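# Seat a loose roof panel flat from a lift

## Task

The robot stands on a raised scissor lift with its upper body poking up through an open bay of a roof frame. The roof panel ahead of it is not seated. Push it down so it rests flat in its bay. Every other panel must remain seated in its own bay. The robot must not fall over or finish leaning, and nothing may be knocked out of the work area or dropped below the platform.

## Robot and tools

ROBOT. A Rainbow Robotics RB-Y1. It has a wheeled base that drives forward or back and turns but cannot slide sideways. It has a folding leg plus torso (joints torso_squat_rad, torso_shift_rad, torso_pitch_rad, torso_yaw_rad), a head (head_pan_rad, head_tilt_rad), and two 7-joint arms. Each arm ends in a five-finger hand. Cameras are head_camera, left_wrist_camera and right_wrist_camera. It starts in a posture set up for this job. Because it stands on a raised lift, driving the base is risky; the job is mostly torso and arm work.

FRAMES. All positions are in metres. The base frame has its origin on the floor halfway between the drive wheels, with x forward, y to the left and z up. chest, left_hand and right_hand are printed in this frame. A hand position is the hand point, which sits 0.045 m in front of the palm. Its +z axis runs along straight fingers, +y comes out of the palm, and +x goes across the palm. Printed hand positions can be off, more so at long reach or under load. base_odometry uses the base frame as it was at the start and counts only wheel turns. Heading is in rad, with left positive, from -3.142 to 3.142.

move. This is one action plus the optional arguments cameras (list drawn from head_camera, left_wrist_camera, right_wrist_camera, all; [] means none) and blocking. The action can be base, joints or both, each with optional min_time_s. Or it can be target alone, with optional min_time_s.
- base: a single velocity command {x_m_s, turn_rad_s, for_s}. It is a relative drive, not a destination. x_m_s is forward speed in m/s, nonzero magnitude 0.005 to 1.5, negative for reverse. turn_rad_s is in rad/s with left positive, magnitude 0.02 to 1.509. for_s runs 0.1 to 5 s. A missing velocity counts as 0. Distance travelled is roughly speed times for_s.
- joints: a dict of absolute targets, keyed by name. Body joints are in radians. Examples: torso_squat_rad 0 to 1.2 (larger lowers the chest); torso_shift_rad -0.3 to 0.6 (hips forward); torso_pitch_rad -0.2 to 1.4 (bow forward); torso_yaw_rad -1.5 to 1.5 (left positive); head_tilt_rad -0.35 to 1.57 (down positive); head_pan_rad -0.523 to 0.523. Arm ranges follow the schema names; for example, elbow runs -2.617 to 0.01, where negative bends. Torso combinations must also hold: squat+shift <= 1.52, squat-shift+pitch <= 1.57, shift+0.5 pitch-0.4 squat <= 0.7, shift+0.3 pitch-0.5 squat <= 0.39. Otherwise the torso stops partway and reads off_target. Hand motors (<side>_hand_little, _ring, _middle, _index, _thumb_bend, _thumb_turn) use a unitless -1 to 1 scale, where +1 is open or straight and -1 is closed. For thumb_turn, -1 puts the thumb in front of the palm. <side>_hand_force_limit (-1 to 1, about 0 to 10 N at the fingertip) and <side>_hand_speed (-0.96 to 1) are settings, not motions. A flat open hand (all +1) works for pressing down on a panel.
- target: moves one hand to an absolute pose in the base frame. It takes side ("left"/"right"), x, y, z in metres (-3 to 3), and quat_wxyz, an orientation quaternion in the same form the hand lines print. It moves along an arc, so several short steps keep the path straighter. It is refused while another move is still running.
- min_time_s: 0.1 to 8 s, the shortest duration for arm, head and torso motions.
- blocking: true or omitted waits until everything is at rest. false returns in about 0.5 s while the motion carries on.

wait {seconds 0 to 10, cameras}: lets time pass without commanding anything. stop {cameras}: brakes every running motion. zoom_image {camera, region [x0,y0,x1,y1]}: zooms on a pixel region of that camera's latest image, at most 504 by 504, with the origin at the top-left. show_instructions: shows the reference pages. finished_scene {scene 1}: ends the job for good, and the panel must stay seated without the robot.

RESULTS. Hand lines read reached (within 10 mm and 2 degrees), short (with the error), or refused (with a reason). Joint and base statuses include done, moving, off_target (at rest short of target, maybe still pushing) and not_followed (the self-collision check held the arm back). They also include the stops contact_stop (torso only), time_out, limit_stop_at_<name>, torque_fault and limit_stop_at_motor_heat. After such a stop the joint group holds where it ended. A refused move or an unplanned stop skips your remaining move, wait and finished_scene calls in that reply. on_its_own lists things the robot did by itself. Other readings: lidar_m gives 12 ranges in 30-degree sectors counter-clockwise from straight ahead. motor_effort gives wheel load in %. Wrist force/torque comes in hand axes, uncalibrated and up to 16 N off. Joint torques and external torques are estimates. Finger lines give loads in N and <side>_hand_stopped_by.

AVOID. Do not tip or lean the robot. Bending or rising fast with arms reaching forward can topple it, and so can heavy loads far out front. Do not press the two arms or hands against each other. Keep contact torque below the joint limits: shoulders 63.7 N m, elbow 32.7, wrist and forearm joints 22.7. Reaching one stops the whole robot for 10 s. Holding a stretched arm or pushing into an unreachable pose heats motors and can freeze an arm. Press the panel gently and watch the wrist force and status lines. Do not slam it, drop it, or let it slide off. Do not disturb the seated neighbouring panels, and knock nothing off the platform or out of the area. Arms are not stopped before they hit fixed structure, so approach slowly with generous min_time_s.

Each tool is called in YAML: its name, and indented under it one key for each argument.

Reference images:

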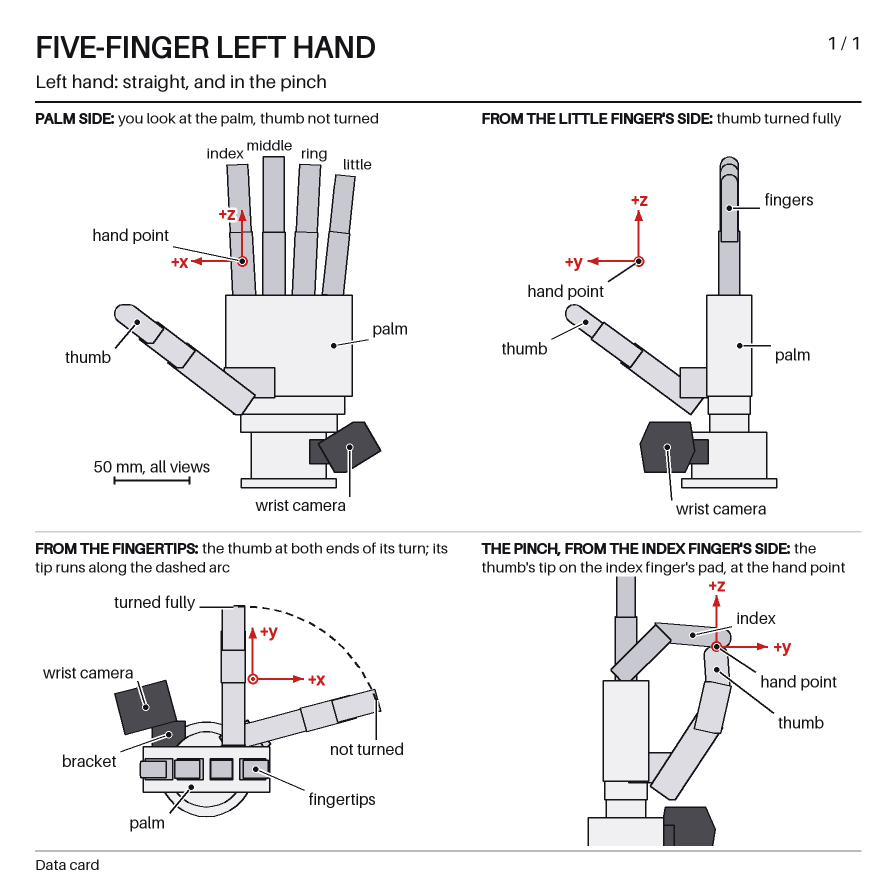

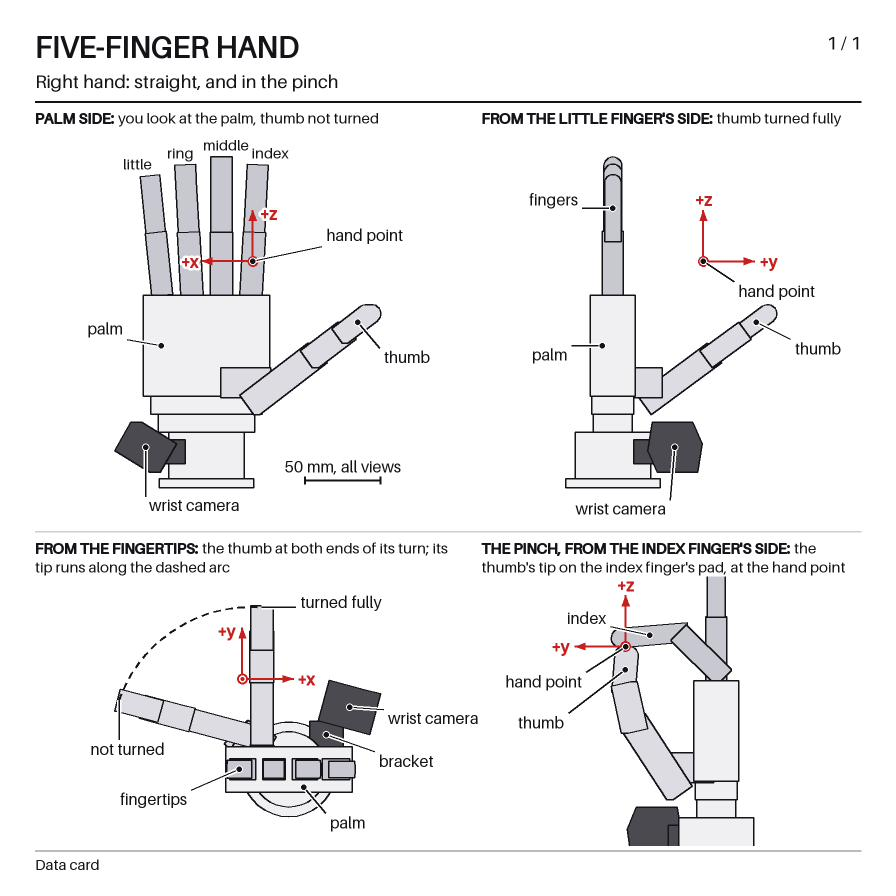

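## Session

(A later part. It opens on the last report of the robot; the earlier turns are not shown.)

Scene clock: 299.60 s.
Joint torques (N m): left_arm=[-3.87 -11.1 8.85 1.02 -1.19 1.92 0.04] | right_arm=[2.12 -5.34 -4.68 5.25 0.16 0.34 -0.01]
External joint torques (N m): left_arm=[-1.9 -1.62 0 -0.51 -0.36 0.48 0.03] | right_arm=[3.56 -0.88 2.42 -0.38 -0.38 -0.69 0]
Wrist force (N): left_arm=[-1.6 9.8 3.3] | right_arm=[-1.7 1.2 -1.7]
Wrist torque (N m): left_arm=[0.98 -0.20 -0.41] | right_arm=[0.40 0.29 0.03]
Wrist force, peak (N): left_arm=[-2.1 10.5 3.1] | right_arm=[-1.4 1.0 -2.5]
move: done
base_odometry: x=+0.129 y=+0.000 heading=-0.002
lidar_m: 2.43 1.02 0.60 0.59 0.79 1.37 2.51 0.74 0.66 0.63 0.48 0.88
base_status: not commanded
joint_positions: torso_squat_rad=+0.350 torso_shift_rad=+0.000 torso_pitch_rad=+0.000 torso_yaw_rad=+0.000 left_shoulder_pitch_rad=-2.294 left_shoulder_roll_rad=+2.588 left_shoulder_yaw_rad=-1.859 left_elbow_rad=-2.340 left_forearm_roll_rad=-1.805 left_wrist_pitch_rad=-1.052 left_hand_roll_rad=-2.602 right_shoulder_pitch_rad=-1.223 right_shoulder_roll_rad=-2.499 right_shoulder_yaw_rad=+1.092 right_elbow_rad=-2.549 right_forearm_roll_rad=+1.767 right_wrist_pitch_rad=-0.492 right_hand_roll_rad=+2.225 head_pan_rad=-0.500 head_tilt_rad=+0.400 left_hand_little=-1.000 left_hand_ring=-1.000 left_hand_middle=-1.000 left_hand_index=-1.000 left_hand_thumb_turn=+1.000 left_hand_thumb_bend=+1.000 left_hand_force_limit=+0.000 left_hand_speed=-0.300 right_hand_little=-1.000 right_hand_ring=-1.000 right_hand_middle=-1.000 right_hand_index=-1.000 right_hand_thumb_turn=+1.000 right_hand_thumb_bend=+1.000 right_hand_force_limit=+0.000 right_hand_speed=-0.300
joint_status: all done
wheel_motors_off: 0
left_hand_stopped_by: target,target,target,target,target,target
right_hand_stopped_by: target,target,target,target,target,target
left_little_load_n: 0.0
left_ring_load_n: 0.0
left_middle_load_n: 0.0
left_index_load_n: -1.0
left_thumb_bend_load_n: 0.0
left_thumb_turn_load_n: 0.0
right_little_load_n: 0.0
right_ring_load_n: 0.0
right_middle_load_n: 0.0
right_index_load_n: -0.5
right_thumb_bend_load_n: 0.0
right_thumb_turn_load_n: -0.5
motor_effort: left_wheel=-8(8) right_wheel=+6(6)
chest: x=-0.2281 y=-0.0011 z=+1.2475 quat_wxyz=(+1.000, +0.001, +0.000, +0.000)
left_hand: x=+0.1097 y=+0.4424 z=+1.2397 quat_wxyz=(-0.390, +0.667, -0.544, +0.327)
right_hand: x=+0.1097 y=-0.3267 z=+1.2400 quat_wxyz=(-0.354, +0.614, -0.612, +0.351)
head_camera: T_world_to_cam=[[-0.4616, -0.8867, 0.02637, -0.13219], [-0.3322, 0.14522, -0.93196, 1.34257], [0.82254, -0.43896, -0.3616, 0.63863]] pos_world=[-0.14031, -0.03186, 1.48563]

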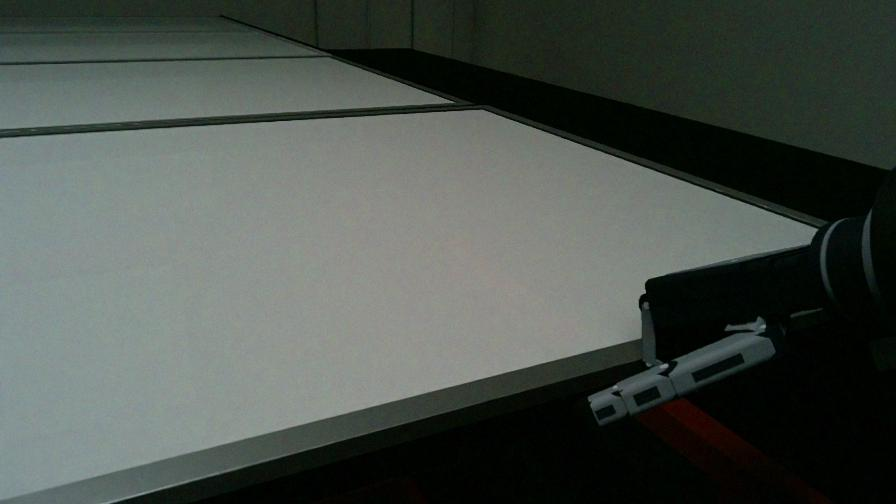

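move:
  base: {"x_m_s":-0.02,"for_s":0.8}

move:
  target: {"side":"right","x":0.09,"y":-0.34,"z":1.38,"quat_wxyz":[0.3536,-0.6124,0.6124,-0.3536]}
  min_time_s: 1.2

move:
  target: {"side":"right","x":0.10,"y":-0.36,"z":1.48,"quat_wxyz":[0.5,0,0.866,0]}
  min_time_s: 1.5

move:
  joints: {"right_shoulder_pitch_rad":1.160,"right_shoulder_roll_rad":-2.664,"right_shoulder_yaw_rad":-0.353,"right_elbow_rad":-0.267,"right_forearm_roll_rad":0.123,"right_wrist_pitch_rad":-0.786,"right_hand_roll_rad":2.010,"right_hand_little":1,"right_hand_ring":1,"right_hand_middle":1,"right_hand_index":1}
  min_time_s: 3
  cameras: ["head_camera","right_wrist_camera"]

Scene clock: 306.17 s.
Joint torques (N m): left_arm=[-3.49 -10.52 8.64 0.9 -1.04 1.75 0.02] | right_arm=[0.53 -4.69 -6.46 5.14 0.36 0.78 0.08]
External joint torques (N m): left_arm=[-1.52 -1.04 -0.22 -0.63 -0.22 0.3 0.02] | right_arm=[1.97 -0.22 0.64 -0.48 -0.18 -0.26 0.08]
Wrist force (N): left_arm=[-1.4 9.3 5.5] | right_arm=[-0.9 5.6 1.9]
Wrist torque (N m): left_arm=[1.01 -0.16 -0.44] | right_arm=[0.29 0.15 0.21]
Wrist force, peak (N): left_arm=[-1.9 10.5 3.5] | right_arm=[-1.0 6.1 1.7]
move: done
base_odometry: x=+0.113 y=+0.000 heading=-0.002
lidar_m: 2.43 1.03 0.60 0.59 0.77 1.36 2.50 0.71 0.66 0.63 0.48 0.88
base_status: done (sent for 0.8 of 0.8 s)
joint_positions: torso_squat_rad=+0.350 torso_shift_rad=+0.000 torso_pitch_rad=+0.000 torso_yaw_rad=+0.000 left_shoulder_pitch_rad=-2.294 left_shoulder_roll_rad=+2.588 left_shoulder_yaw_rad=-1.859 left_elbow_rad=-2.340 left_forearm_roll_rad=-1.805 left_wrist_pitch_rad=-1.052 left_hand_roll_rad=-2.602 right_shoulder_pitch_rad=-1.222 right_shoulder_roll_rad=-2.499 right_shoulder_yaw_rad=+1.093 right_elbow_rad=-2.549 right_forearm_roll_rad=+1.767 right_wrist_pitch_rad=-0.492 right_hand_roll_rad=+2.225 head_pan_rad=-0.500 head_tilt_rad=+0.400 left_hand_little=-1.000 left_hand_ring=-1.000 left_hand_middle=-1.000 left_hand_index=-1.000 left_hand_thumb_turn=+1.000 left_hand_thumb_bend=+1.000 left_hand_force_limit=+0.000 left_hand_speed=-0.300 right_hand_little=-1.000 right_hand_ring=-1.000 right_hand_middle=-1.000 right_hand_index=-1.000 right_hand_thumb_turn=+1.000 right_hand_thumb_bend=+1.000 right_hand_force_limit=+0.000 right_hand_speed=-0.300
joint_status: not commanded
wheel_motors_off: 0
left_hand_stopped_by: target,target,target,target,target,target
right_hand_stopped_by: target,target,target,target,target,target
left_little_load_n: 0.5
left_ring_load_n: 0.5
left_middle_load_n: 0.0
left_index_load_n: 0.0
left_thumb_bend_load_n: 0.0
left_thumb_turn_load_n: 0.0
right_little_load_n: 0.0
right_ring_load_n: 0.0
right_middle_load_n: 0.5
right_index_load_n: 0.0
right_thumb_bend_load_n: 0.0
right_thumb_turn_load_n: 0.0
motor_effort: left_wheel=+1(22) right_wheel=+4(8)
chest: x=-0.2280 y=-0.0011 z=+1.2475 quat_wxyz=(+1.000, +0.001, +0.000, +0.000)
left_hand: x=+0.1099 y=+0.4423 z=+1.2397 quat_wxyz=(-0.390, +0.667, -0.544, +0.327)
right_hand: x=+0.1097 y=-0.3268 z=+1.2397 quat_wxyz=(-0.353, +0.614, -0.612, +0.351)
pictures: none

Scene clock: 307.70 s.
Joint torques (N m): left_arm=[-3.43 -10.59 8.91 0.97 -1.02 1.73 -0.07] | right_arm=[-2.4 -1.23 -7.37 7.25 0.55 1.55 -0.14]
External joint torques (N m): left_arm=[-1.45 -1.11 0.06 -0.56 -0.19 0.29 -0.08] | right_arm=[-1.7 1.9 -0.72 0.54 0.11 -0.01 -0.14]
Wrist force (N): left_arm=[-1.2 9.0 5.5] | right_arm=[-1.2 5.6 1.5]
Wrist torque (N m): left_arm=[0.97 -0.22 -0.42] | right_arm=[0.35 0.22 0.18]
Wrist force, peak (N): left_arm=[-1.0 9.4 5.5] | right_arm=[-0.9 6.1 2.3]
move: done
base_odometry: x=+0.113 y=+0.000 heading=-0.002
lidar_m: 2.44 1.03 0.59 0.60 0.77 1.36 2.50 0.71 0.67 0.64 0.48 0.88
base_status: not commanded
joint_positions: torso_squat_rad=+0.350 torso_shift_rad=+0.000 torso_pitch_rad=+0.000 torso_yaw_rad=+0.000 left_shoulder_pitch_rad=-2.294 left_shoulder_roll_rad=+2.588 left_shoulder_yaw_rad=-1.859 left_elbow_rad=-2.340 left_forearm_roll_rad=-1.805 left_wrist_pitch_rad=-1.052 left_hand_roll_rad=-2.602 right_shoulder_pitch_rad=-1.332 right_shoulder_roll_rad=-2.462 right_shoulder_yaw_rad=+0.706 right_elbow_rad=-2.165 right_forearm_roll_rad=+1.098 right_wrist_pitch_rad=-0.941 right_hand_roll_rad=+2.705 head_pan_rad=-0.500 head_tilt_rad=+0.400 left_hand_little=-1.000 left_hand_ring=-1.000 left_hand_middle=-1.000 left_hand_index=-1.000 left_hand_thumb_turn=+1.000 left_hand_thumb_bend=+1.000 left_hand_force_limit=+0.000 left_hand_speed=-0.300 right_hand_little=-1.000 right_hand_ring=-1.000 right_hand_middle=-1.000 right_hand_index=-1.000 right_hand_thumb_turn=+1.000 right_hand_thumb_bend=+1.000 right_hand_force_limit=+0.000 right_hand_speed=-0.300
joint_status: all done
wheel_motors_off: 0
left_hand_stopped_by: target,target,target,target,target,target
right_hand_stopped_by: target,target,target,target,target,target
left_little_load_n: 0.5
left_ring_load_n: 0.0
left_middle_load_n: 0.0
left_index_load_n: 0.0
left_thumb_bend_load_n: 0.0
left_thumb_turn_load_n: 0.0
right_little_load_n: 0.0
right_ring_load_n: 0.0
right_middle_load_n: 0.0
right_index_load_n: 0.0
right_thumb_bend_load_n: 0.0
right_thumb_turn_load_n: -0.5
motor_effort: left_wheel=+1(1) right_wheel=+4(4)
chest: x=-0.2280 y=-0.0011 z=+1.2475 quat_wxyz=(+1.000, +0.001, +0.000, +0.000)
left_hand: x=+0.1099 y=+0.4423 z=+1.2397 quat_wxyz=(-0.390, +0.667, -0.544, +0.327)
right_hand: x=+0.0900 y=-0.3400 z=+1.3799 quat_wxyz=(-0.353, +0.611, -0.613, +0.355)
right_hand_status: reached (checked arc that bows 30 mm and turns the hand up to 5 deg, planned for 1.2 s): 0 mm and 0.2 deg off.
pictures: none

Scene clock: 309.53 s.
Joint torques (N m): left_arm=[-3.54 -10.55 8.76 0.88 -1.03 1.74 -0.09] | right_arm=[3.52 -4.52 -6.02 7.25 -0.38 2.14 -0.18]
External joint torques (N m): left_arm=[-1.57 -1.07 -0.1 -0.65 -0.21 0.29 -0.1] | right_arm=[1.83 -0.57 0.77 0.49 -0.07 0.41 -0.15]
Wrist force (N): left_arm=[-1.3 8.7 5.4] | right_arm=[4.3 0.5 1.8]
Wrist torque (N m): left_arm=[0.91 -0.15 -0.43] | right_arm=[-0.05 -0.28 0.17]
Wrist force, peak (N): left_arm=[-1.7 9.2 5.6] | right_arm=[-0.3 5.9 1.6]
move: done
base_odometry: x=+0.113 y=+0.000 heading=-0.002
lidar_m: 2.42 1.04 0.60 0.62 0.77 1.37 2.53 0.72 0.67 0.64 0.48 0.88
base_status: not commanded
joint_positions: torso_squat_rad=+0.350 torso_shift_rad=+0.000 torso_pitch_rad=+0.000 torso_yaw_rad=+0.000 left_shoulder_pitch_rad=-2.294 left_shoulder_roll_rad=+2.588 left_shoulder_yaw_rad=-1.859 left_elbow_rad=-2.340 left_forearm_roll_rad=-1.805 left_wrist_pitch_rad=-1.052 left_hand_roll_rad=-2.602 right_shoulder_pitch_rad=-1.184 right_shoulder_roll_rad=-2.704 right_shoulder_yaw_rad=+0.788 right_elbow_rad=-2.003 right_forearm_roll_rad=+0.673 right_wrist_pitch_rad=-0.878 right_hand_roll_rad=+1.631 head_pan_rad=-0.500 head_tilt_rad=+0.400 left_hand_little=-1.000 left_hand_ring=-1.000 left_hand_middle=-1.000 left_hand_index=-1.000 left_hand_thumb_turn=+1.000 left_hand_thumb_bend=+1.000 left_hand_force_limit=+0.000 left_hand_speed=-0.300 right_hand_little=-1.000 right_hand_ring=-1.000 right_hand_middle=-1.000 right_hand_index=-1.000 right_hand_thumb_turn=+1.000 right_hand_thumb_bend=+1.000 right_hand_force_limit=+0.000 right_hand_speed=-0.300
joint_status: all done
wheel_motors_off: 0
left_hand_stopped_by: target,target,target,target,target,target
right_hand_stopped_by: target,target,target,target,target,target
left_little_load_n: 0.5
left_ring_load_n: 0.0
left_middle_load_n: 0.0
left_index_load_n: 0.0
left_thumb_bend_load_n: 0.0
left_thumb_turn_load_n: 0.0
right_little_load_n: 0.0
right_ring_load_n: 0.0
right_middle_load_n: 0.0
right_index_load_n: 0.0
right_thumb_bend_load_n: -0.5
right_thumb_turn_load_n: 0.0
motor_effort: left_wheel=+0(1) right_wheel=+4(4)
chest: x=-0.2280 y=-0.0011 z=+1.2475 quat_wxyz=(+1.000, +0.001, +0.000, +0.000)
left_hand: x=+0.1099 y=+0.4423 z=+1.2398 quat_wxyz=(-0.390, +0.667, -0.544, +0.327)
right_hand: x=+0.1000 y=-0.3597 z=+1.4800 quat_wxyz=(-0.500, +0.001, -0.866, -0.001)
right_hand_status: reached (checked arc that bows 17 mm and turns the hand up to 90 deg, planned for 1.5 s): 0 mm and 0.2 deg off.
pictures: none

Scene clock: 312.83 s.
Joint torques (N m): left_arm=[-3.61 -10.3 8.66 0.91 -1.04 1.64 0.01] | right_arm=[-16.19 1.26 -2.77 9.6 -0.58 2.12 -0.05]
External joint torques (N m): left_arm=[-1.64 -0.83 -0.2 -0.63 -0.22 0.2 0] | right_arm=[2.68 1.59 -1.08 0.78 -0.04 0.39 -0.03]
Wrist force (N): left_arm=[-1.2 8.6 5.1] | right_arm=[4.4 1.5 1.3]
Wrist torque (N m): left_arm=[0.92 -0.19 -0.40] | right_arm=[0.08 -0.23 0.39]
Wrist force, peak (N): left_arm=[-1.3 9.4 5.6] | right_arm=[5.1 0.1 1.6]
move: done
base_odometry: x=+0.113 y=+0.000 heading=-0.002
lidar_m: 2.44 1.05 0.60 0.60 0.78 1.37 2.50 0.71 0.67 0.63 0.49 0.89
base_status: not commanded
joint_positions: torso_squat_rad=+0.350 torso_shift_rad=+0.000 torso_pitch_rad=+0.000 torso_yaw_rad=+0.000 left_shoulder_pitch_rad=-2.294 left_shoulder_roll_rad=+2.588 left_shoulder_yaw_rad=-1.859 left_elbow_rad=-2.340 left_forearm_roll_rad=-1.805 left_wrist_pitch_rad=-1.052 left_hand_roll_rad=-2.602 right_shoulder_pitch_rad=+1.160 right_shoulder_roll_rad=-2.664 right_shoulder_yaw_rad=-0.353 right_elbow_rad=-0.267 right_forearm_roll_rad=+0.123 right_wrist_pitch_rad=-0.786 right_hand_roll_rad=+2.010 head_pan_rad=-0.500 head_tilt_rad=+0.400 left_hand_little=-1.000 left_hand_ring=-1.000 left_hand_middle=-1.000 left_hand_index=-1.000 left_hand_thumb_turn=+1.000 left_hand_thumb_bend=+1.000 left_hand_force_limit=+0.000 left_hand_speed=-0.300 right_hand_little=+1.000 right_hand_ring=+1.000 right_hand_middle=+1.000 right_hand_index=+1.000 right_hand_thumb_turn=+1.000 right_hand_thumb_bend=+1.000 right_hand_force_limit=+0.000 right_hand_speed=-0.300
joint_status: all done
wheel_motors_off: 0
left_hand_stopped_by: target,target,target,target,target,target
right_hand_stopped_by: target,target,target,target,target,target
left_little_load_n: 0.0
left_ring_load_n: 0.5
left_middle_load_n: 0.0
left_index_load_n: 0.0
left_thumb_bend_load_n: 0.0
left_thumb_turn_load_n: 0.0
right_little_load_n: 0.0
right_ring_load_n: 0.0
right_middle_load_n: 0.0
right_index_load_n: 0.0
right_thumb_bend_load_n: 0.0
right_thumb_turn_load_n: 0.0
motor_effort: left_wheel=+1(1) right_wheel=+4(4)
chest: x=-0.2280 y=-0.0011 z=+1.2475 quat_wxyz=(+1.000, +0.001, +0.000, +0.000)
left_hand: x=+0.1099 y=+0.4423 z=+1.2398 quat_wxyz=(-0.390, +0.667, -0.544, +0.327)
right_hand: x=+0.3997 y=-0.5990 z=+1.4300 quat_wxyz=(-0.491, -0.123, -0.847, +0.165)
head_camera: T_world_to_cam=[[-0.4616, -0.88669, 0.02647, -0.13225], [-0.33243, 0.14524, -0.93188, 1.34248], [0.82244, -0.43896, -0.3618, 0.63875]] pos_world=[-0.14011, -0.03186, 1.48563]
right_wrist_camera: T_world_to_cam=[[0.27455, 0.89783, -0.34427, 0.92611], [0.0969, 0.33037, 0.93886, -1.18314], [0.95668, -0.29112, 0.0037, -0.44159]] pos_world=[0.28285, -0.56917, 1.43127]

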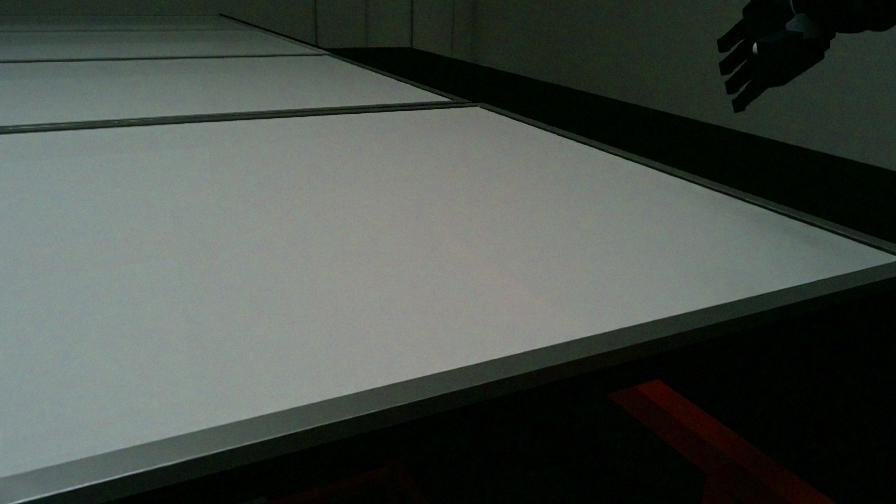

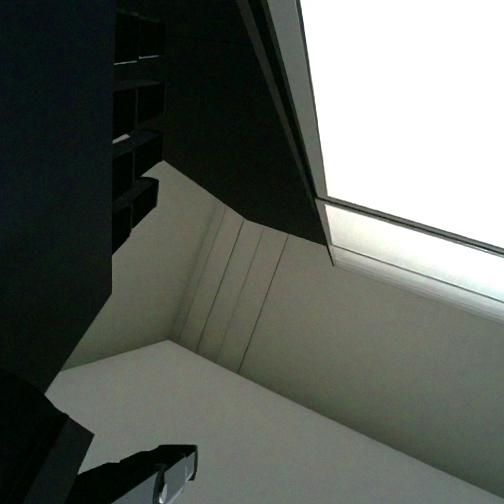

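zoom_image:
  camera: "right_wrist_camera"
  region: [235, 0, 335, 100]

zoom_image:
  camera: "right_wrist_camera"
  region: [290, 160, 350, 220]

zoom_image:
  camera: "right_wrist_camera"
  region: [300, 215, 350, 275]

zoom_image:
  camera: "head_camera"
  region: [430, 85, 530, 141]

Scaled by 5.040 from the camera's image (finer frame: 720x720).

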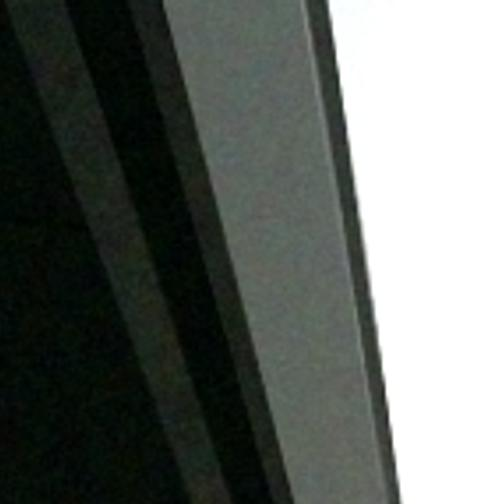

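Scaled by 8.400 from the camera's image (finer frame: 720x720).

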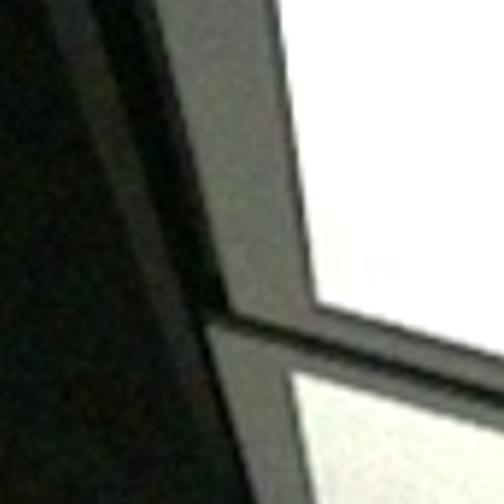

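Scaled by 8.400 from the camera's image (finer frame: 720x720).

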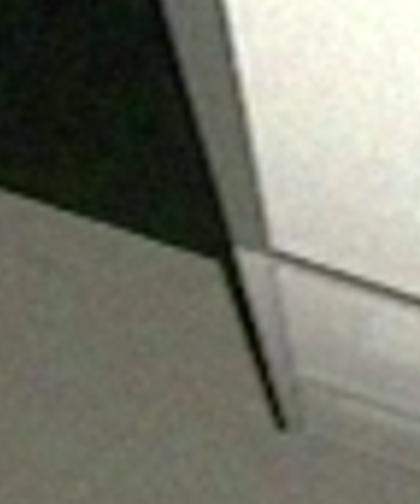

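Scaled by 5.040 from the camera's image (finer frame: 1280x720).

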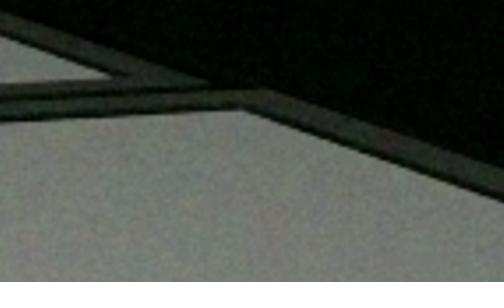

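move:
  joints: {"right_shoulder_pitch_rad":-1.184,"right_shoulder_roll_rad":-2.704,"right_shoulder_yaw_rad":0.788,"right_elbow_rad":-2.003,"right_forearm_roll_rad":0.673,"right_wrist_pitch_rad":-0.878,"right_hand_roll_rad":1.631,"left_shoulder_pitch_rad":-2.292,"left_shoulder_roll_rad":2.599,"left_shoulder_yaw_rad":-1.866,"left_elbow_rad":-2.280,"left_forearm_roll_rad":-1.775,"left_wrist_pitch_rad":-1.031,"left_hand_roll_rad":-2.680}
  min_time_s: 3

move:
  joints: {"right_shoulder_pitch_rad":-1.300,"right_shoulder_roll_rad":-2.448,"right_shoulder_yaw_rad":0.630,"right_elbow_rad":-2.206,"right_forearm_roll_rad":1.122,"right_wrist_pitch_rad":-0.948,"right_hand_roll_rad":2.616,"right_hand_little":-1,"right_hand_ring":-1,"right_hand_middle":-1,"right_hand_index":-1}
  min_time_s: 1.5

move:
  joints: {"right_shoulder_pitch_rad":-1.232,"right_shoulder_roll_rad":-2.467,"right_shoulder_yaw_rad":1.046,"right_elbow_rad":-2.589,"right_forearm_roll_rad":1.832,"right_wrist_pitch_rad":-0.548,"right_hand_roll_rad":2.111,"head_pan_rad":0.0,"head_tilt_rad":0.5}
  min_time_s: 1.5
  cameras: ["left_wrist_camera","right_wrist_camera"]

Scene clock: 319.60 s.
Joint torques (N m): left_arm=[-1.17 -8.84 7.67 1.62 -0.19 1.85 -0.48] | right_arm=[-0.09 -5.12 -6.37 6.44 -0.19 1.67 -0.21]
External joint torques (N m): left_arm=[0.72 0.99 -1.45 0.41 0.53 0.35 -0.48] | right_arm=[-1.75 -1.14 0.45 -0.33 0.1 -0.08 -0.19]
Wrist force (N): left_arm=[-1.7 9.2 5.4] | right_arm=[4.5 0.5 1.5]
Wrist torque (N m): left_arm=[0.98 -0.10 -0.53] | right_arm=[-0.05 -0.28 0.19]
Wrist force, peak (N): left_arm=[-1.1 9.6 5.7] | right_arm=[4.0 2.0 2.8]
move: done
base_odometry: x=+0.113 y=+0.000 heading=-0.002
lidar_m: 2.42 1.04 0.61 0.60 0.78 1.36 2.50 0.71 0.66 0.64 0.49 0.88
base_status: not commanded
joint_positions: torso_squat_rad=+0.350 torso_shift_rad=+0.000 torso_pitch_rad=+0.000 torso_yaw_rad=+0.000 left_shoulder_pitch_rad=-2.292 left_shoulder_roll_rad=+2.599 left_shoulder_yaw_rad=-1.866 left_elbow_rad=-2.280 left_forearm_roll_rad=-1.775 left_wrist_pitch_rad=-1.031 left_hand_roll_rad=-2.680 right_shoulder_pitch_rad=-1.184 right_shoulder_roll_rad=-2.704 right_shoulder_yaw_rad=+0.788 right_elbow_rad=-2.003 right_forearm_roll_rad=+0.673 right_wrist_pitch_rad=-0.878 right_hand_roll_rad=+1.631 head_pan_rad=-0.500 head_tilt_rad=+0.400 left_hand_little=-1.000 left_hand_ring=-1.000 left_hand_middle=-1.000 left_hand_index=-1.000 left_hand_thumb_turn=+1.000 left_hand_thumb_bend=+1.000 left_hand_force_limit=+0.000 left_hand_speed=-0.300 right_hand_little=+1.000 right_hand_ring=+1.000 right_hand_middle=+1.000 right_hand_index=+1.000 right_hand_thumb_turn=+1.000 right_hand_thumb_bend=+1.000 right_hand_force_limit=+0.000 right_hand_speed=-0.300
joint_status: all done
wheel_motors_off: 0
left_hand_stopped_by: target,target,target,target,target,target
right_hand_stopped_by: target,target,target,target,target,target
left_little_load_n: 0.0
left_ring_load_n: 0.0
left_middle_load_n: 0.0
left_index_load_n: 0.0
left_thumb_bend_load_n: 0.0
left_thumb_turn_load_n: 0.0
right_little_load_n: 0.0
right_ring_load_n: 0.0
right_middle_load_n: 0.0
right_index_load_n: 0.0
right_thumb_bend_load_n: 0.0
right_thumb_turn_load_n: 0.0
motor_effort: left_wheel=+1(1) right_wheel=+3(4)
chest: x=-0.2280 y=-0.0011 z=+1.2475 quat_wxyz=(+1.000, +0.001, +0.000, +0.000)
left_hand: x=+0.1100 y=+0.4599 z=+1.2401 quat_wxyz=(-0.392, +0.666, -0.544, +0.327)
right_hand: x=+0.1001 y=-0.3598 z=+1.4797 quat_wxyz=(-0.499, +0.002, -0.866, -0.001)
pictures: none

Scene clock: 321.40 s.
Joint torques (N m): left_arm=[-1.17 -9.27 7.68 1.49 -0.23 1.75 -0.46] | right_arm=[-2.45 -1.81 -6.97 6.7 0.55 1.25 -0.12]
External joint torques (N m): left_arm=[0.73 0.55 -1.44 0.28 0.49 0.24 -0.47] | right_arm=[-1.63 1.56 -0.71 -0.35 -0.01 -0.24 -0.11]
Wrist force (N): left_arm=[-1.0 9.4 5.5] | right_arm=[-0.8 5.6 1.7]
Wrist torque (N m): left_arm=[1.00 -0.23 -0.50] | right_arm=[0.31 0.16 0.17]
Wrist force, peak (N): left_arm=[-1.3 9.6 5.4] | right_arm=[-0.9 5.7 1.8]
move: done
base_odometry: x=+0.113 y=+0.000 heading=-0.002
lidar_m: 2.44 1.04 0.60 0.60 0.77 1.36 2.51 0.72 0.66 0.63 0.48 0.89
base_status: not commanded
joint_positions: torso_squat_rad=+0.350 torso_shift_rad=+0.000 torso_pitch_rad=+0.000 torso_yaw_rad=+0.000 left_shoulder_pitch_rad=-2.292 left_shoulder_roll_rad=+2.599 left_shoulder_yaw_rad=-1.866 left_elbow_rad=-2.280 left_forearm_roll_rad=-1.775 left_wrist_pitch_rad=-1.031 left_hand_roll_rad=-2.680 right_shoulder_pitch_rad=-1.300 right_shoulder_roll_rad=-2.448 right_shoulder_yaw_rad=+0.630 right_elbow_rad=-2.206 right_forearm_roll_rad=+1.122 right_wrist_pitch_rad=-0.948 right_hand_roll_rad=+2.616 head_pan_rad=-0.500 head_tilt_rad=+0.400 left_hand_little=-1.000 left_hand_ring=-1.000 left_hand_middle=-1.000 left_hand_index=-1.000 left_hand_thumb_turn=+1.000 left_hand_thumb_bend=+1.000 left_hand_force_limit=+0.000 left_hand_speed=-0.300 right_hand_little=-1.000 right_hand_ring=-1.000 right_hand_middle=-1.000 right_hand_index=-1.000 right_hand_thumb_turn=+1.000 right_hand_thumb_bend=+1.000 right_hand_force_limit=+0.000 right_hand_speed=-0.300
joint_status: all done
wheel_motors_off: 0
left_hand_stopped_by: target,target,target,target,target,target
right_hand_stopped_by: target,target,target,target,target,target
left_little_load_n: 0.0
left_ring_load_n: 0.0
left_middle_load_n: 0.0
left_index_load_n: 0.0
left_thumb_bend_load_n: 0.0
left_thumb_turn_load_n: 0.0
right_little_load_n: 0.0
right_ring_load_n: 0.0
right_middle_load_n: 0.5
right_index_load_n: 0.0
right_thumb_bend_load_n: 0.0
right_thumb_turn_load_n: 0.0
motor_effort: left_wheel=+1(1) right_wheel=+3(4)
chest: x=-0.2280 y=-0.0011 z=+1.2475 quat_wxyz=(+1.000, +0.001, +0.000, +0.000)
left_hand: x=+0.1100 y=+0.4599 z=+1.2401 quat_wxyz=(-0.392, +0.666, -0.544, +0.327)
right_hand: x=+0.0899 y=-0.3205 z=+1.3798 quat_wxyz=(-0.353, +0.612, -0.613, +0.354)
pictures: none

Scene clock: 323.20 s.
Joint torques (N m): left_arm=[-1.04 -8.98 7.76 1.48 -0.3 1.75 -0.52] | right_arm=[0.15 -5.8 -6.43 5.3 0.74 1.19 -0.28]
External joint torques (N m): left_arm=[0.85 0.85 -1.37 0.27 0.42 0.24 -0.53] | right_arm=[1.82 -1.47 0.44 -0.47 0.06 0.31 -0.27]
Wrist force (N): left_arm=[-1.3 8.9 5.5] | right_arm=[-0.8 5.6 1.9]
Wrist torque (N m): left_arm=[0.93 -0.15 -0.50] | right_arm=[0.29 0.15 0.04]
Wrist force, peak (N): left_arm=[-1.1 9.4 5.6] | right_arm=[-1.3 6.2 1.7]
move: done
base_odometry: x=+0.113 y=+0.000 heading=-0.002
lidar_m: 2.42 1.04 0.59 0.61 0.79 1.37 2.51 0.72 0.68 0.64 0.48 0.88
base_status: not commanded
joint_positions: torso_squat_rad=+0.350 torso_shift_rad=+0.000 torso_pitch_rad=+0.000 torso_yaw_rad=+0.000 left_shoulder_pitch_rad=-2.292 left_shoulder_roll_rad=+2.599 left_shoulder_yaw_rad=-1.866 left_elbow_rad=-2.280 left_forearm_roll_rad=-1.775 left_wrist_pitch_rad=-1.031 left_hand_roll_rad=-2.680 right_shoulder_pitch_rad=-1.232 right_shoulder_roll_rad=-2.467 right_shoulder_yaw_rad=+1.046 right_elbow_rad=-2.589 right_forearm_roll_rad=+1.832 right_wrist_pitch_rad=-0.548 right_hand_roll_rad=+2.111 head_pan_rad=+0.000 head_tilt_rad=+0.500 left_hand_little=-1.000 left_hand_ring=-1.000 left_hand_middle=-1.000 left_hand_index=-1.000 left_hand_thumb_turn=+1.000 left_hand_thumb_bend=+1.000 left_hand_force_limit=+0.000 left_hand_speed=-0.300 right_hand_little=-1.000 right_hand_ring=-1.000 right_hand_middle=-1.000 right_hand_index=-1.000 right_hand_thumb_turn=+1.000 right_hand_thumb_bend=+1.000 right_hand_force_limit=+0.000 right_hand_speed=-0.300
joint_status: all done
wheel_motors_off: 0
left_hand_stopped_by: target,target,target,target,target,target
right_hand_stopped_by: target,target,target,target,target,target
left_little_load_n: 0.0
left_ring_load_n: 0.0
left_middle_load_n: 0.0
left_index_load_n: 0.0
left_thumb_bend_load_n: 0.0
left_thumb_turn_load_n: -0.5
right_little_load_n: 0.0
right_ring_load_n: 0.0
right_middle_load_n: 0.0
right_index_load_n: 0.0
right_thumb_bend_load_n: 0.0
right_thumb_turn_load_n: -0.5
motor_effort: left_wheel=+1(1) right_wheel=+3(4)
chest: x=-0.2280 y=-0.0011 z=+1.2475 quat_wxyz=(+1.000, +0.001, +0.000, +0.000)
left_hand: x=+0.1100 y=+0.4599 z=+1.2401 quat_wxyz=(-0.392, +0.666, -0.544, +0.327)
right_hand: x=+0.1106 y=-0.3103 z=+1.2410 quat_wxyz=(-0.355, +0.613, -0.611, +0.352)
left_wrist_camera: T_world_to_cam=[[0.47882, -0.16825, 0.86164, -1.04648], [-0.36617, -0.93029, 0.02183, 0.44708], [0.7979, -0.32596, -0.50705, 0.80866]] pos_world=[0.01955, 0.50344, 1.30196]
right_wrist_camera: T_world_to_cam=[[-0.47209, -0.2085, -0.85654, 1.05625], [-0.52497, 0.84705, 0.08315, 0.21803], [0.70819, 0.48891, -0.50934, 0.82601]] pos_world=[0.02813, -0.36831, 1.30731]

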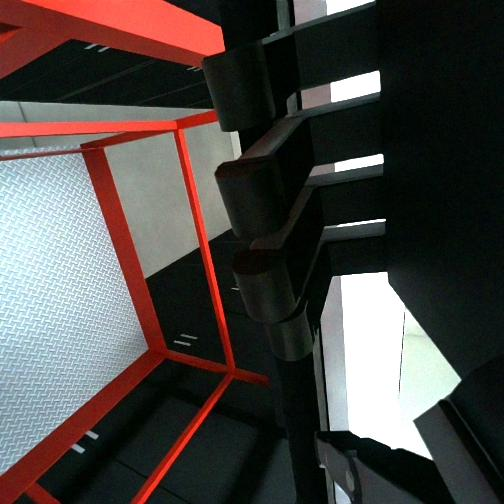

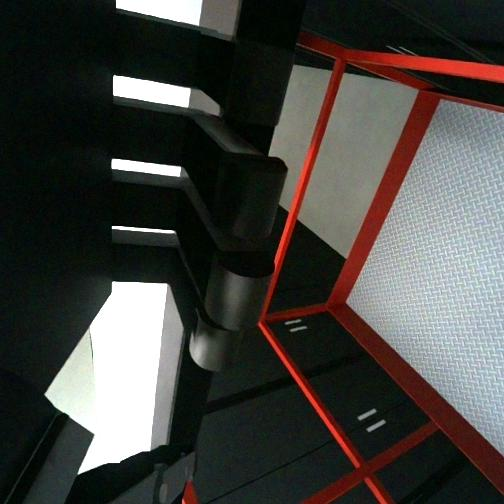

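move:
  base: {"x_m_s":0.015,"for_s":1.15}

move:
  joints: {"left_shoulder_pitch_rad":-2.296,"left_shoulder_roll_rad":2.576,"left_shoulder_yaw_rad":-1.851,"left_elbow_rad":-2.399,"left_forearm_roll_rad":-1.835,"left_wrist_pitch_rad":-1.073,"left_hand_roll_rad":-2.524,"right_shoulder_pitch_rad":-1.212,"right_shoulder_roll_rad":-2.531,"right_shoulder_yaw_rad":1.139,"right_elbow_rad":-2.508,"right_forearm_roll_rad":1.702,"right_wrist_pitch_rad":-0.435,"right_hand_roll_rad":2.339}
  min_time_s: 3
  base: {"x_m_s":0.006,"for_s":2.6}
  cameras: ["all"]

Scene clock: 325.23 s.
Joint torques (N m): left_arm=[-1.42 -9.88 7.72 1.55 -0.3 2.02 -0.45] | right_arm=[0.24 -5.53 -6.68 5.26 0.67 1.21 -0.13]
External joint torques (N m): left_arm=[0.48 -0.06 -1.41 0.34 0.42 0.51 -0.45] | right_arm=[1.91 -1.2 0.19 -0.51 -0.01 0.33 -0.13]
Wrist force (N): left_arm=[-2.0 9.8 3.0] | right_arm=[-0.6 5.8 2.0]
Wrist torque (N m): left_arm=[1.10 -0.13 -0.54] | right_arm=[0.31 0.11 0.07]
Wrist force, peak (N): left_arm=[-2.4 11.6 0.1] | right_arm=[-0.8 6.4 1.0]
move: done
base_odometry: x=+0.130 y=+0.000 heading=-0.002
lidar_m: 2.42 1.01 0.61 0.59 0.79 1.38 2.53 0.73 0.67 0.64 0.48 0.89
base_status: done (sent for 1.17 of 1.17 s)
joint_positions: torso_squat_rad=+0.350 torso_shift_rad=+0.000 torso_pitch_rad=+0.000 torso_yaw_rad=+0.000 left_shoulder_pitch_rad=-2.292 left_shoulder_roll_rad=+2.599 left_shoulder_yaw_rad=-1.866 left_elbow_rad=-2.280 left_forearm_roll_rad=-1.775 left_wrist_pitch_rad=-1.031 left_hand_roll_rad=-2.680 right_shoulder_pitch_rad=-1.232 right_shoulder_roll_rad=-2.467 right_shoulder_yaw_rad=+1.046 right_elbow_rad=-2.589 right_forearm_roll_rad=+1.832 right_wrist_pitch_rad=-0.548 right_hand_roll_rad=+2.111 head_pan_rad=+0.000 head_tilt_rad=+0.500 left_hand_little=-1.000 left_hand_ring=-1.000 left_hand_middle=-1.000 left_hand_index=-1.000 left_hand_thumb_turn=+1.000 left_hand_thumb_bend=+1.000 left_hand_force_limit=+0.000 left_hand_speed=-0.300 right_hand_little=-1.000 right_hand_ring=-1.000 right_hand_middle=-1.000 right_hand_index=-1.000 right_hand_thumb_turn=+1.000 right_hand_thumb_bend=+1.000 right_hand_force_limit=+0.000 right_hand_speed=-0.300
joint_status: not commanded
wheel_motors_off: 0
left_hand_stopped_by: target,target,target,target,target,target
right_hand_stopped_by: target,target,target,target,target,target
left_little_load_n: 0.0
left_ring_load_n: 0.0
left_middle_load_n: 0.0
left_index_load_n: -0.5
left_thumb_bend_load_n: 0.0
left_thumb_turn_load_n: 0.0
right_little_load_n: 0.0
right_ring_load_n: 0.0
right_middle_load_n: 0.0
right_index_load_n: 0.0
right_thumb_bend_load_n: 0.0
right_thumb_turn_load_n: 0.0
motor_effort: left_wheel=-3(8) right_wheel=+4(18)
chest: x=-0.2280 y=-0.0011 z=+1.2475 quat_wxyz=(+1.000, +0.001, +0.000, +0.000)
left_hand: x=+0.1099 y=+0.4599 z=+1.2401 quat_wxyz=(-0.392, +0.666, -0.544, +0.327)
right_hand: x=+0.1106 y=-0.3104 z=+1.2411 quat_wxyz=(-0.356, +0.613, -0.611, +0.352)
pictures: none

Scene clock: 328.53 s.
Joint torques (N m): left_arm=[-4.1 -10.83 8.8 1.01 -1.31 1.62 0.09] | right_arm=[0.73 -5.97 -6.27 6.22 0.14 1.58 0.12]
External joint torques (N m): left_arm=[-2.07 -1.69 0.23 -0.85 -0.38 0.25 0.08] | right_arm=[1.93 -1.35 1.08 0.72 -0.26 0.39 0.12]
Wrist force (N): left_arm=[-1.6 10.4 2.2] | right_arm=[-1.0 5.1 1.9]
Wrist torque (N m): left_arm=[1.01 -0.24 -0.37] | right_arm=[0.28 0.17 0.20]
Wrist force, peak (N): left_arm=[-3.8 11.3 -0.2] | right_arm=[-1.0 5.9 1.3]
move: done
base_odometry: x=+0.146 y=+0.000 heading=-0.003
lidar_m: 2.42 1.01 1.08 0.59 0.80 1.39 2.54 0.75 0.66 0.50 0.49 0.88
base_status: done (sent for 2.6 of 2.6 s)
joint_positions: torso_squat_rad=+0.350 torso_shift_rad=+0.000 torso_pitch_rad=+0.000 torso_yaw_rad=+0.000 left_shoulder_pitch_rad=-2.296 left_shoulder_roll_rad=+2.576 left_shoulder_yaw_rad=-1.851 left_elbow_rad=-2.399 left_forearm_roll_rad=-1.835 left_wrist_pitch_rad=-1.073 left_hand_roll_rad=-2.524 right_shoulder_pitch_rad=-1.212 right_shoulder_roll_rad=-2.531 right_shoulder_yaw_rad=+1.139 right_elbow_rad=-2.508 right_forearm_roll_rad=+1.702 right_wrist_pitch_rad=-0.435 right_hand_roll_rad=+2.339 head_pan_rad=+0.000 head_tilt_rad=+0.500 left_hand_little=-1.000 left_hand_ring=-1.000 left_hand_middle=-1.000 left_hand_index=-1.000 left_hand_thumb_turn=+1.000 left_hand_thumb_bend=+1.000 left_hand_force_limit=+0.000 left_hand_speed=-0.300 right_hand_little=-1.000 right_hand_ring=-1.000 right_hand_middle=-1.000 right_hand_index=-1.000 right_hand_thumb_turn=+1.000 right_hand_thumb_bend=+1.000 right_hand_force_limit=+0.000 right_hand_speed=-0.300
joint_status: all done
wheel_motors_off: 0
left_hand_stopped_by: target,target,target,target,target,target
right_hand_stopped_by: target,target,target,target,target,target
left_little_load_n: 0.0
left_ring_load_n: 0.0
left_middle_load_n: 0.0
left_index_load_n: -1.0
left_thumb_bend_load_n: 0.0
left_thumb_turn_load_n: 0.0
right_little_load_n: 0.0
right_ring_load_n: 0.0
right_middle_load_n: 0.0
right_index_load_n: 0.0
right_thumb_bend_load_n: 0.0
right_thumb_turn_load_n: -0.5
motor_effort: left_wheel=-5(6) right_wheel=+8(21)
chest: x=-0.2281 y=-0.0011 z=+1.2475 quat_wxyz=(+1.000, +0.001, +0.000, +0.000)
left_hand: x=+0.1094 y=+0.4255 z=+1.2400 quat_wxyz=(-0.391, +0.667, -0.544, +0.327)
right_hand: x=+0.1094 y=-0.3448 z=+1.2406 quat_wxyz=(-0.353, +0.612, -0.612, +0.354)
pictures: head_camera, left_wrist_camera, right_wrist_camera
head_camera: T_world_to_cam=[[0.02255, -0.99945, 0.02413, -0.02924], [-0.45174, -0.03172, -0.89159, 1.25918], [0.89187, 0.0092, -0.45221, 0.78464]] pos_world=[-0.13031, 0.00349, 1.47819]
left_wrist_camera: T_world_to_cam=[[0.4791, -0.16637, 0.86185, -1.05298], [-0.36662, -0.93006, 0.02427, 0.41182], [0.79753, -0.32759, -0.50659, 0.79797]] pos_world=[0.01906, 0.46924, 1.30175]
right_wrist_camera: T_world_to_cam=[[-0.47277, -0.2089, -0.85607, 1.04745], [-0.51989, 0.85052, 0.07956, 0.25168], [0.71148, 0.48267, -0.5107, 0.84263]] pos_world=[0.02653, -0.40197, 1.307]

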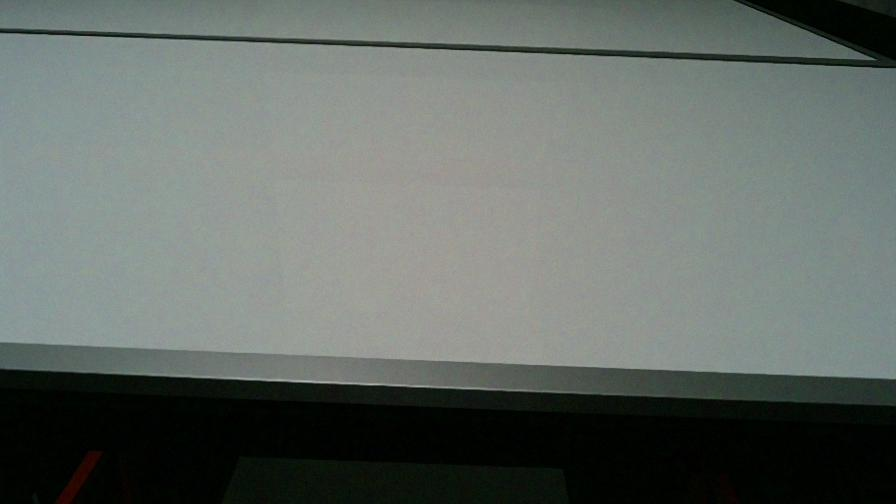

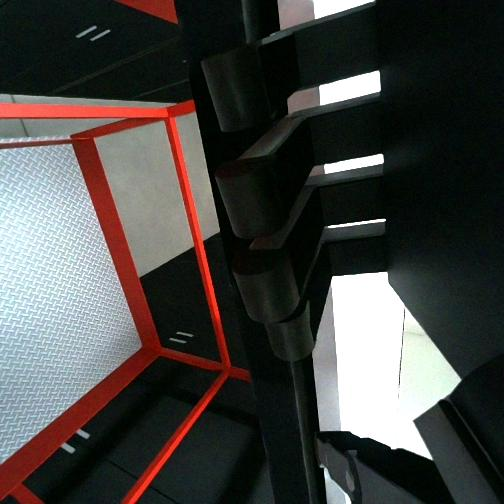

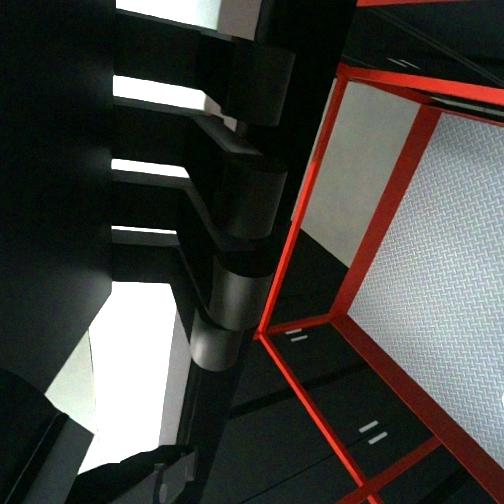

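zoom_image:
  camera: "head_camera"
  region: [800, 40, 896, 94]

zoom_image:
  camera: "head_camera"
  region: [0, 10, 120, 78]

move:
  joints: {"head_pan_rad": -0.5, "head_tilt_rad": 0.4}
  cameras: ["head_camera"]

zoom_image:
  camera: "head_camera"
  region: [430, 85, 530, 141]

move:
  joints: {"head_pan_rad": 0.5, "head_tilt_rad": 0.4}
  cameras: ["head_camera"]

Scaled by 5.250 from the camera's image (finer frame: 1280x720).

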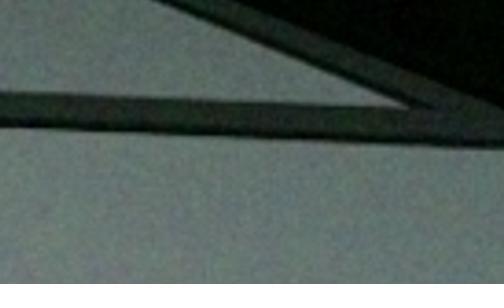

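Scaled by 4.200 from the camera's image (finer frame: 1280x720).

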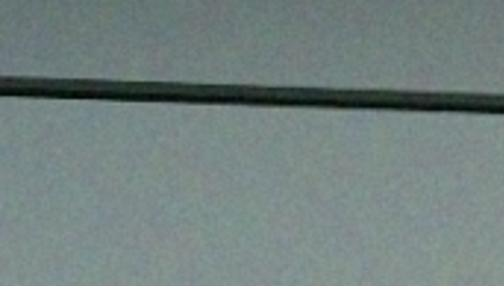

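Scene clock: 329.83 s.
Joint torques (N m): left_arm=[-3.98 -10.86 8.81 1.01 -1.29 1.68 0.05] | right_arm=[0.64 -5.81 -6.12 6.28 0.12 1.48 0.08]
External joint torques (N m): left_arm=[-1.95 -1.72 0.24 -0.85 -0.35 0.3 0.05] | right_arm=[1.83 -1.19 1.22 0.79 -0.29 0.29 0.09]
Wrist force (N): left_arm=[-2.4 10.6 2.6] | right_arm=[-1.1 5.1 1.7]
Wrist torque (N m): left_arm=[1.01 -0.12 -0.43] | right_arm=[0.28 0.19 0.20]
Wrist force, peak (N): left_arm=[-2.1 11.0 2.5] | right_arm=[-0.8 5.4 2.0]
move: done
base_odometry: x=+0.146 y=+0.000 heading=-0.003
lidar_m: 2.42 1.01 1.09 0.57 0.80 1.39 2.54 0.75 0.66 0.50 0.49 0.88
base_status: not commanded
joint_positions: torso_squat_rad=+0.350 torso_shift_rad=+0.000 torso_pitch_rad=+0.000 torso_yaw_rad=+0.000 left_shoulder_pitch_rad=-2.296 left_shoulder_roll_rad=+2.576 left_shoulder_yaw_rad=-1.851 left_elbow_rad=-2.399 left_forearm_roll_rad=-1.835 left_wrist_pitch_rad=-1.073 left_hand_roll_rad=-2.524 right_shoulder_pitch_rad=-1.212 right_shoulder_roll_rad=-2.531 right_shoulder_yaw_rad=+1.139 right_elbow_rad=-2.508 right_forearm_roll_rad=+1.702 right_wrist_pitch_rad=-0.435 right_hand_roll_rad=+2.339 head_pan_rad=-0.500 head_tilt_rad=+0.400 left_hand_little=-1.000 left_hand_ring=-1.000 left_hand_middle=-1.000 left_hand_index=-1.000 left_hand_thumb_turn=+1.000 left_hand_thumb_bend=+1.000 left_hand_force_limit=+0.000 left_hand_speed=-0.300 right_hand_little=-1.000 right_hand_ring=-1.000 right_hand_middle=-1.000 right_hand_index=-1.000 right_hand_thumb_turn=+1.000 right_hand_thumb_bend=+1.000 right_hand_force_limit=+0.000 right_hand_speed=-0.300
joint_status: all done
wheel_motors_off: 0
left_hand_stopped_by: target,target,target,target,target,target
right_hand_stopped_by: target,target,target,target,target,target
left_little_load_n: 0.0
left_ring_load_n: 0.0
left_middle_load_n: 0.0
left_index_load_n: -1.0
left_thumb_bend_load_n: 0.0
left_thumb_turn_load_n: 0.0
right_little_load_n: 0.0
right_ring_load_n: 0.0
right_middle_load_n: 0.0
right_index_load_n: 0.0
right_thumb_bend_load_n: 0.0
right_thumb_turn_load_n: 0.0
motor_effort: left_wheel=-5(6) right_wheel=+8(8)
chest: x=-0.2281 y=-0.0011 z=+1.2475 quat_wxyz=(+1.000, +0.001, +0.000, +0.000)
left_hand: x=+0.1094 y=+0.4255 z=+1.2400 quat_wxyz=(-0.391, +0.666, -0.544, +0.327)
right_hand: x=+0.1094 y=-0.3448 z=+1.2406 quat_wxyz=(-0.353, +0.612, -0.612, +0.354)
head_camera: T_world_to_cam=[[-0.4616, -0.8867, 0.02637, -0.1322], [-0.33228, 0.14526, -0.93193, 1.34251], [0.82251, -0.43894, -0.36169, 0.63875]] pos_world=[-0.14031, -0.03186, 1.48563]

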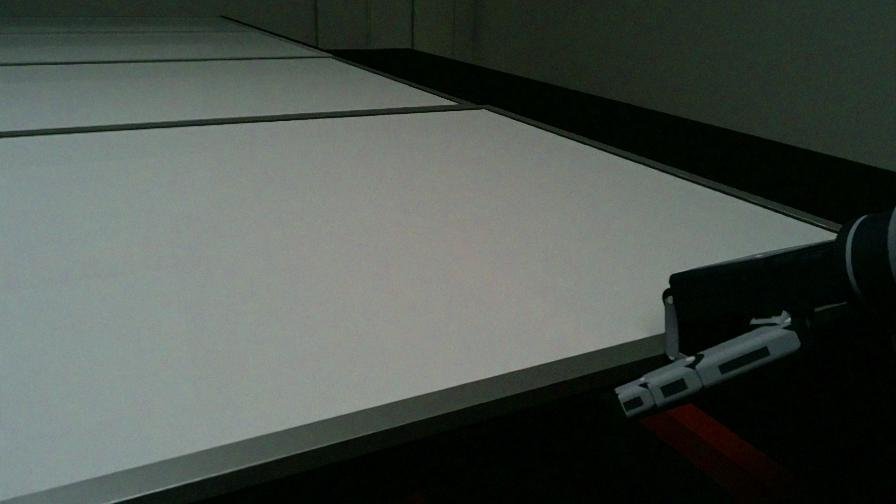

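Scaled by 5.040 from the camera's image (finer frame: 1280x720).

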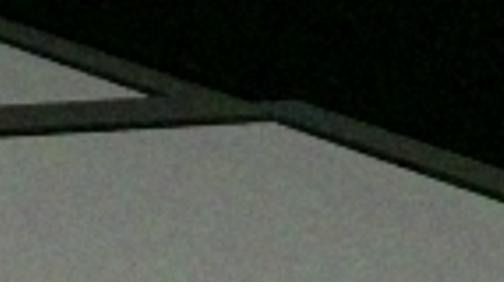

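Scene clock: 331.17 s.
Joint torques (N m): left_arm=[-3.89 -10.82 8.88 0.97 -1.27 1.59 0.11] | right_arm=[0.79 -6.06 -6.29 6.24 0.22 1.63 -0.01]
External joint torques (N m): left_arm=[-1.86 -1.67 0.31 -0.89 -0.33 0.21 0.11] | right_arm=[1.98 -1.44 1.06 0.75 -0.18 0.45 0]
Wrist force (N): left_arm=[-2.0 10.0 2.4] | right_arm=[-0.8 4.8 1.7]
Wrist torque (N m): left_arm=[0.99 -0.16 -0.42] | right_arm=[0.24 0.16 0.20]
Wrist force, peak (N): left_arm=[-2.3 11.0 2.6] | right_arm=[-1.0 5.4 1.7]
move: done
base_odometry: x=+0.146 y=+0.000 heading=-0.003
lidar_m: 2.42 1.03 1.09 0.60 0.80 1.39 2.54 0.75 0.67 0.49 0.49 0.88
base_status: not commanded
joint_positions: torso_squat_rad=+0.350 torso_shift_rad=+0.000 torso_pitch_rad=+0.000 torso_yaw_rad=+0.000 left_shoulder_pitch_rad=-2.296 left_shoulder_roll_rad=+2.576 left_shoulder_yaw_rad=-1.851 left_elbow_rad=-2.399 left_forearm_roll_rad=-1.835 left_wrist_pitch_rad=-1.073 left_hand_roll_rad=-2.524 right_shoulder_pitch_rad=-1.212 right_shoulder_roll_rad=-2.531 right_shoulder_yaw_rad=+1.139 right_elbow_rad=-2.508 right_forearm_roll_rad=+1.702 right_wrist_pitch_rad=-0.435 right_hand_roll_rad=+2.339 head_pan_rad=+0.500 head_tilt_rad=+0.400 left_hand_little=-1.000 left_hand_ring=-1.000 left_hand_middle=-1.000 left_hand_index=-1.000 left_hand_thumb_turn=+1.000 left_hand_thumb_bend=+1.000 left_hand_force_limit=+0.000 left_hand_speed=-0.300 right_hand_little=-1.000 right_hand_ring=-1.000 right_hand_middle=-1.000 right_hand_index=-1.000 right_hand_thumb_turn=+1.000 right_hand_thumb_bend=+1.000 right_hand_force_limit=+0.000 right_hand_speed=-0.300
joint_status: all done
wheel_motors_off: 0
left_hand_stopped_by: target,target,target,target,target,target
right_hand_stopped_by: target,target,target,target,target,target
left_little_load_n: 0.0
left_ring_load_n: 0.0
left_middle_load_n: 0.0
left_index_load_n: -1.0
left_thumb_bend_load_n: 0.0
left_thumb_turn_load_n: -0.5
right_little_load_n: 0.0
right_ring_load_n: 0.0
right_middle_load_n: 0.0
right_index_load_n: 0.0
right_thumb_bend_load_n: 0.0
right_thumb_turn_load_n: -0.5
motor_effort: left_wheel=-5(6) right_wheel=+8(8)
chest: x=-0.2281 y=-0.0011 z=+1.2475 quat_wxyz=(+1.000, +0.001, +0.000, +0.000)
left_hand: x=+0.1094 y=+0.4255 z=+1.2400 quat_wxyz=(-0.391, +0.666, -0.544, +0.327)
right_hand: x=+0.1094 y=-0.3448 z=+1.2406 quat_wxyz=(-0.353, +0.612, -0.612, +0.354)
head_camera: T_world_to_cam=[[0.49666, -0.86754, 0.02649, 0.0652], [-0.30061, -0.20057, -0.93242, 1.34931], [0.81423, 0.45513, -0.3604, 0.63634]] pos_world=[-0.14489, 0.03758, 1.48573]

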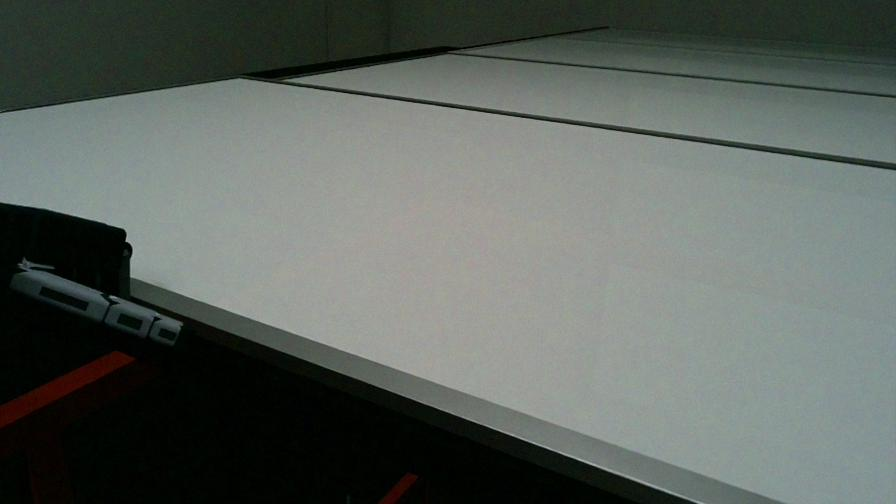

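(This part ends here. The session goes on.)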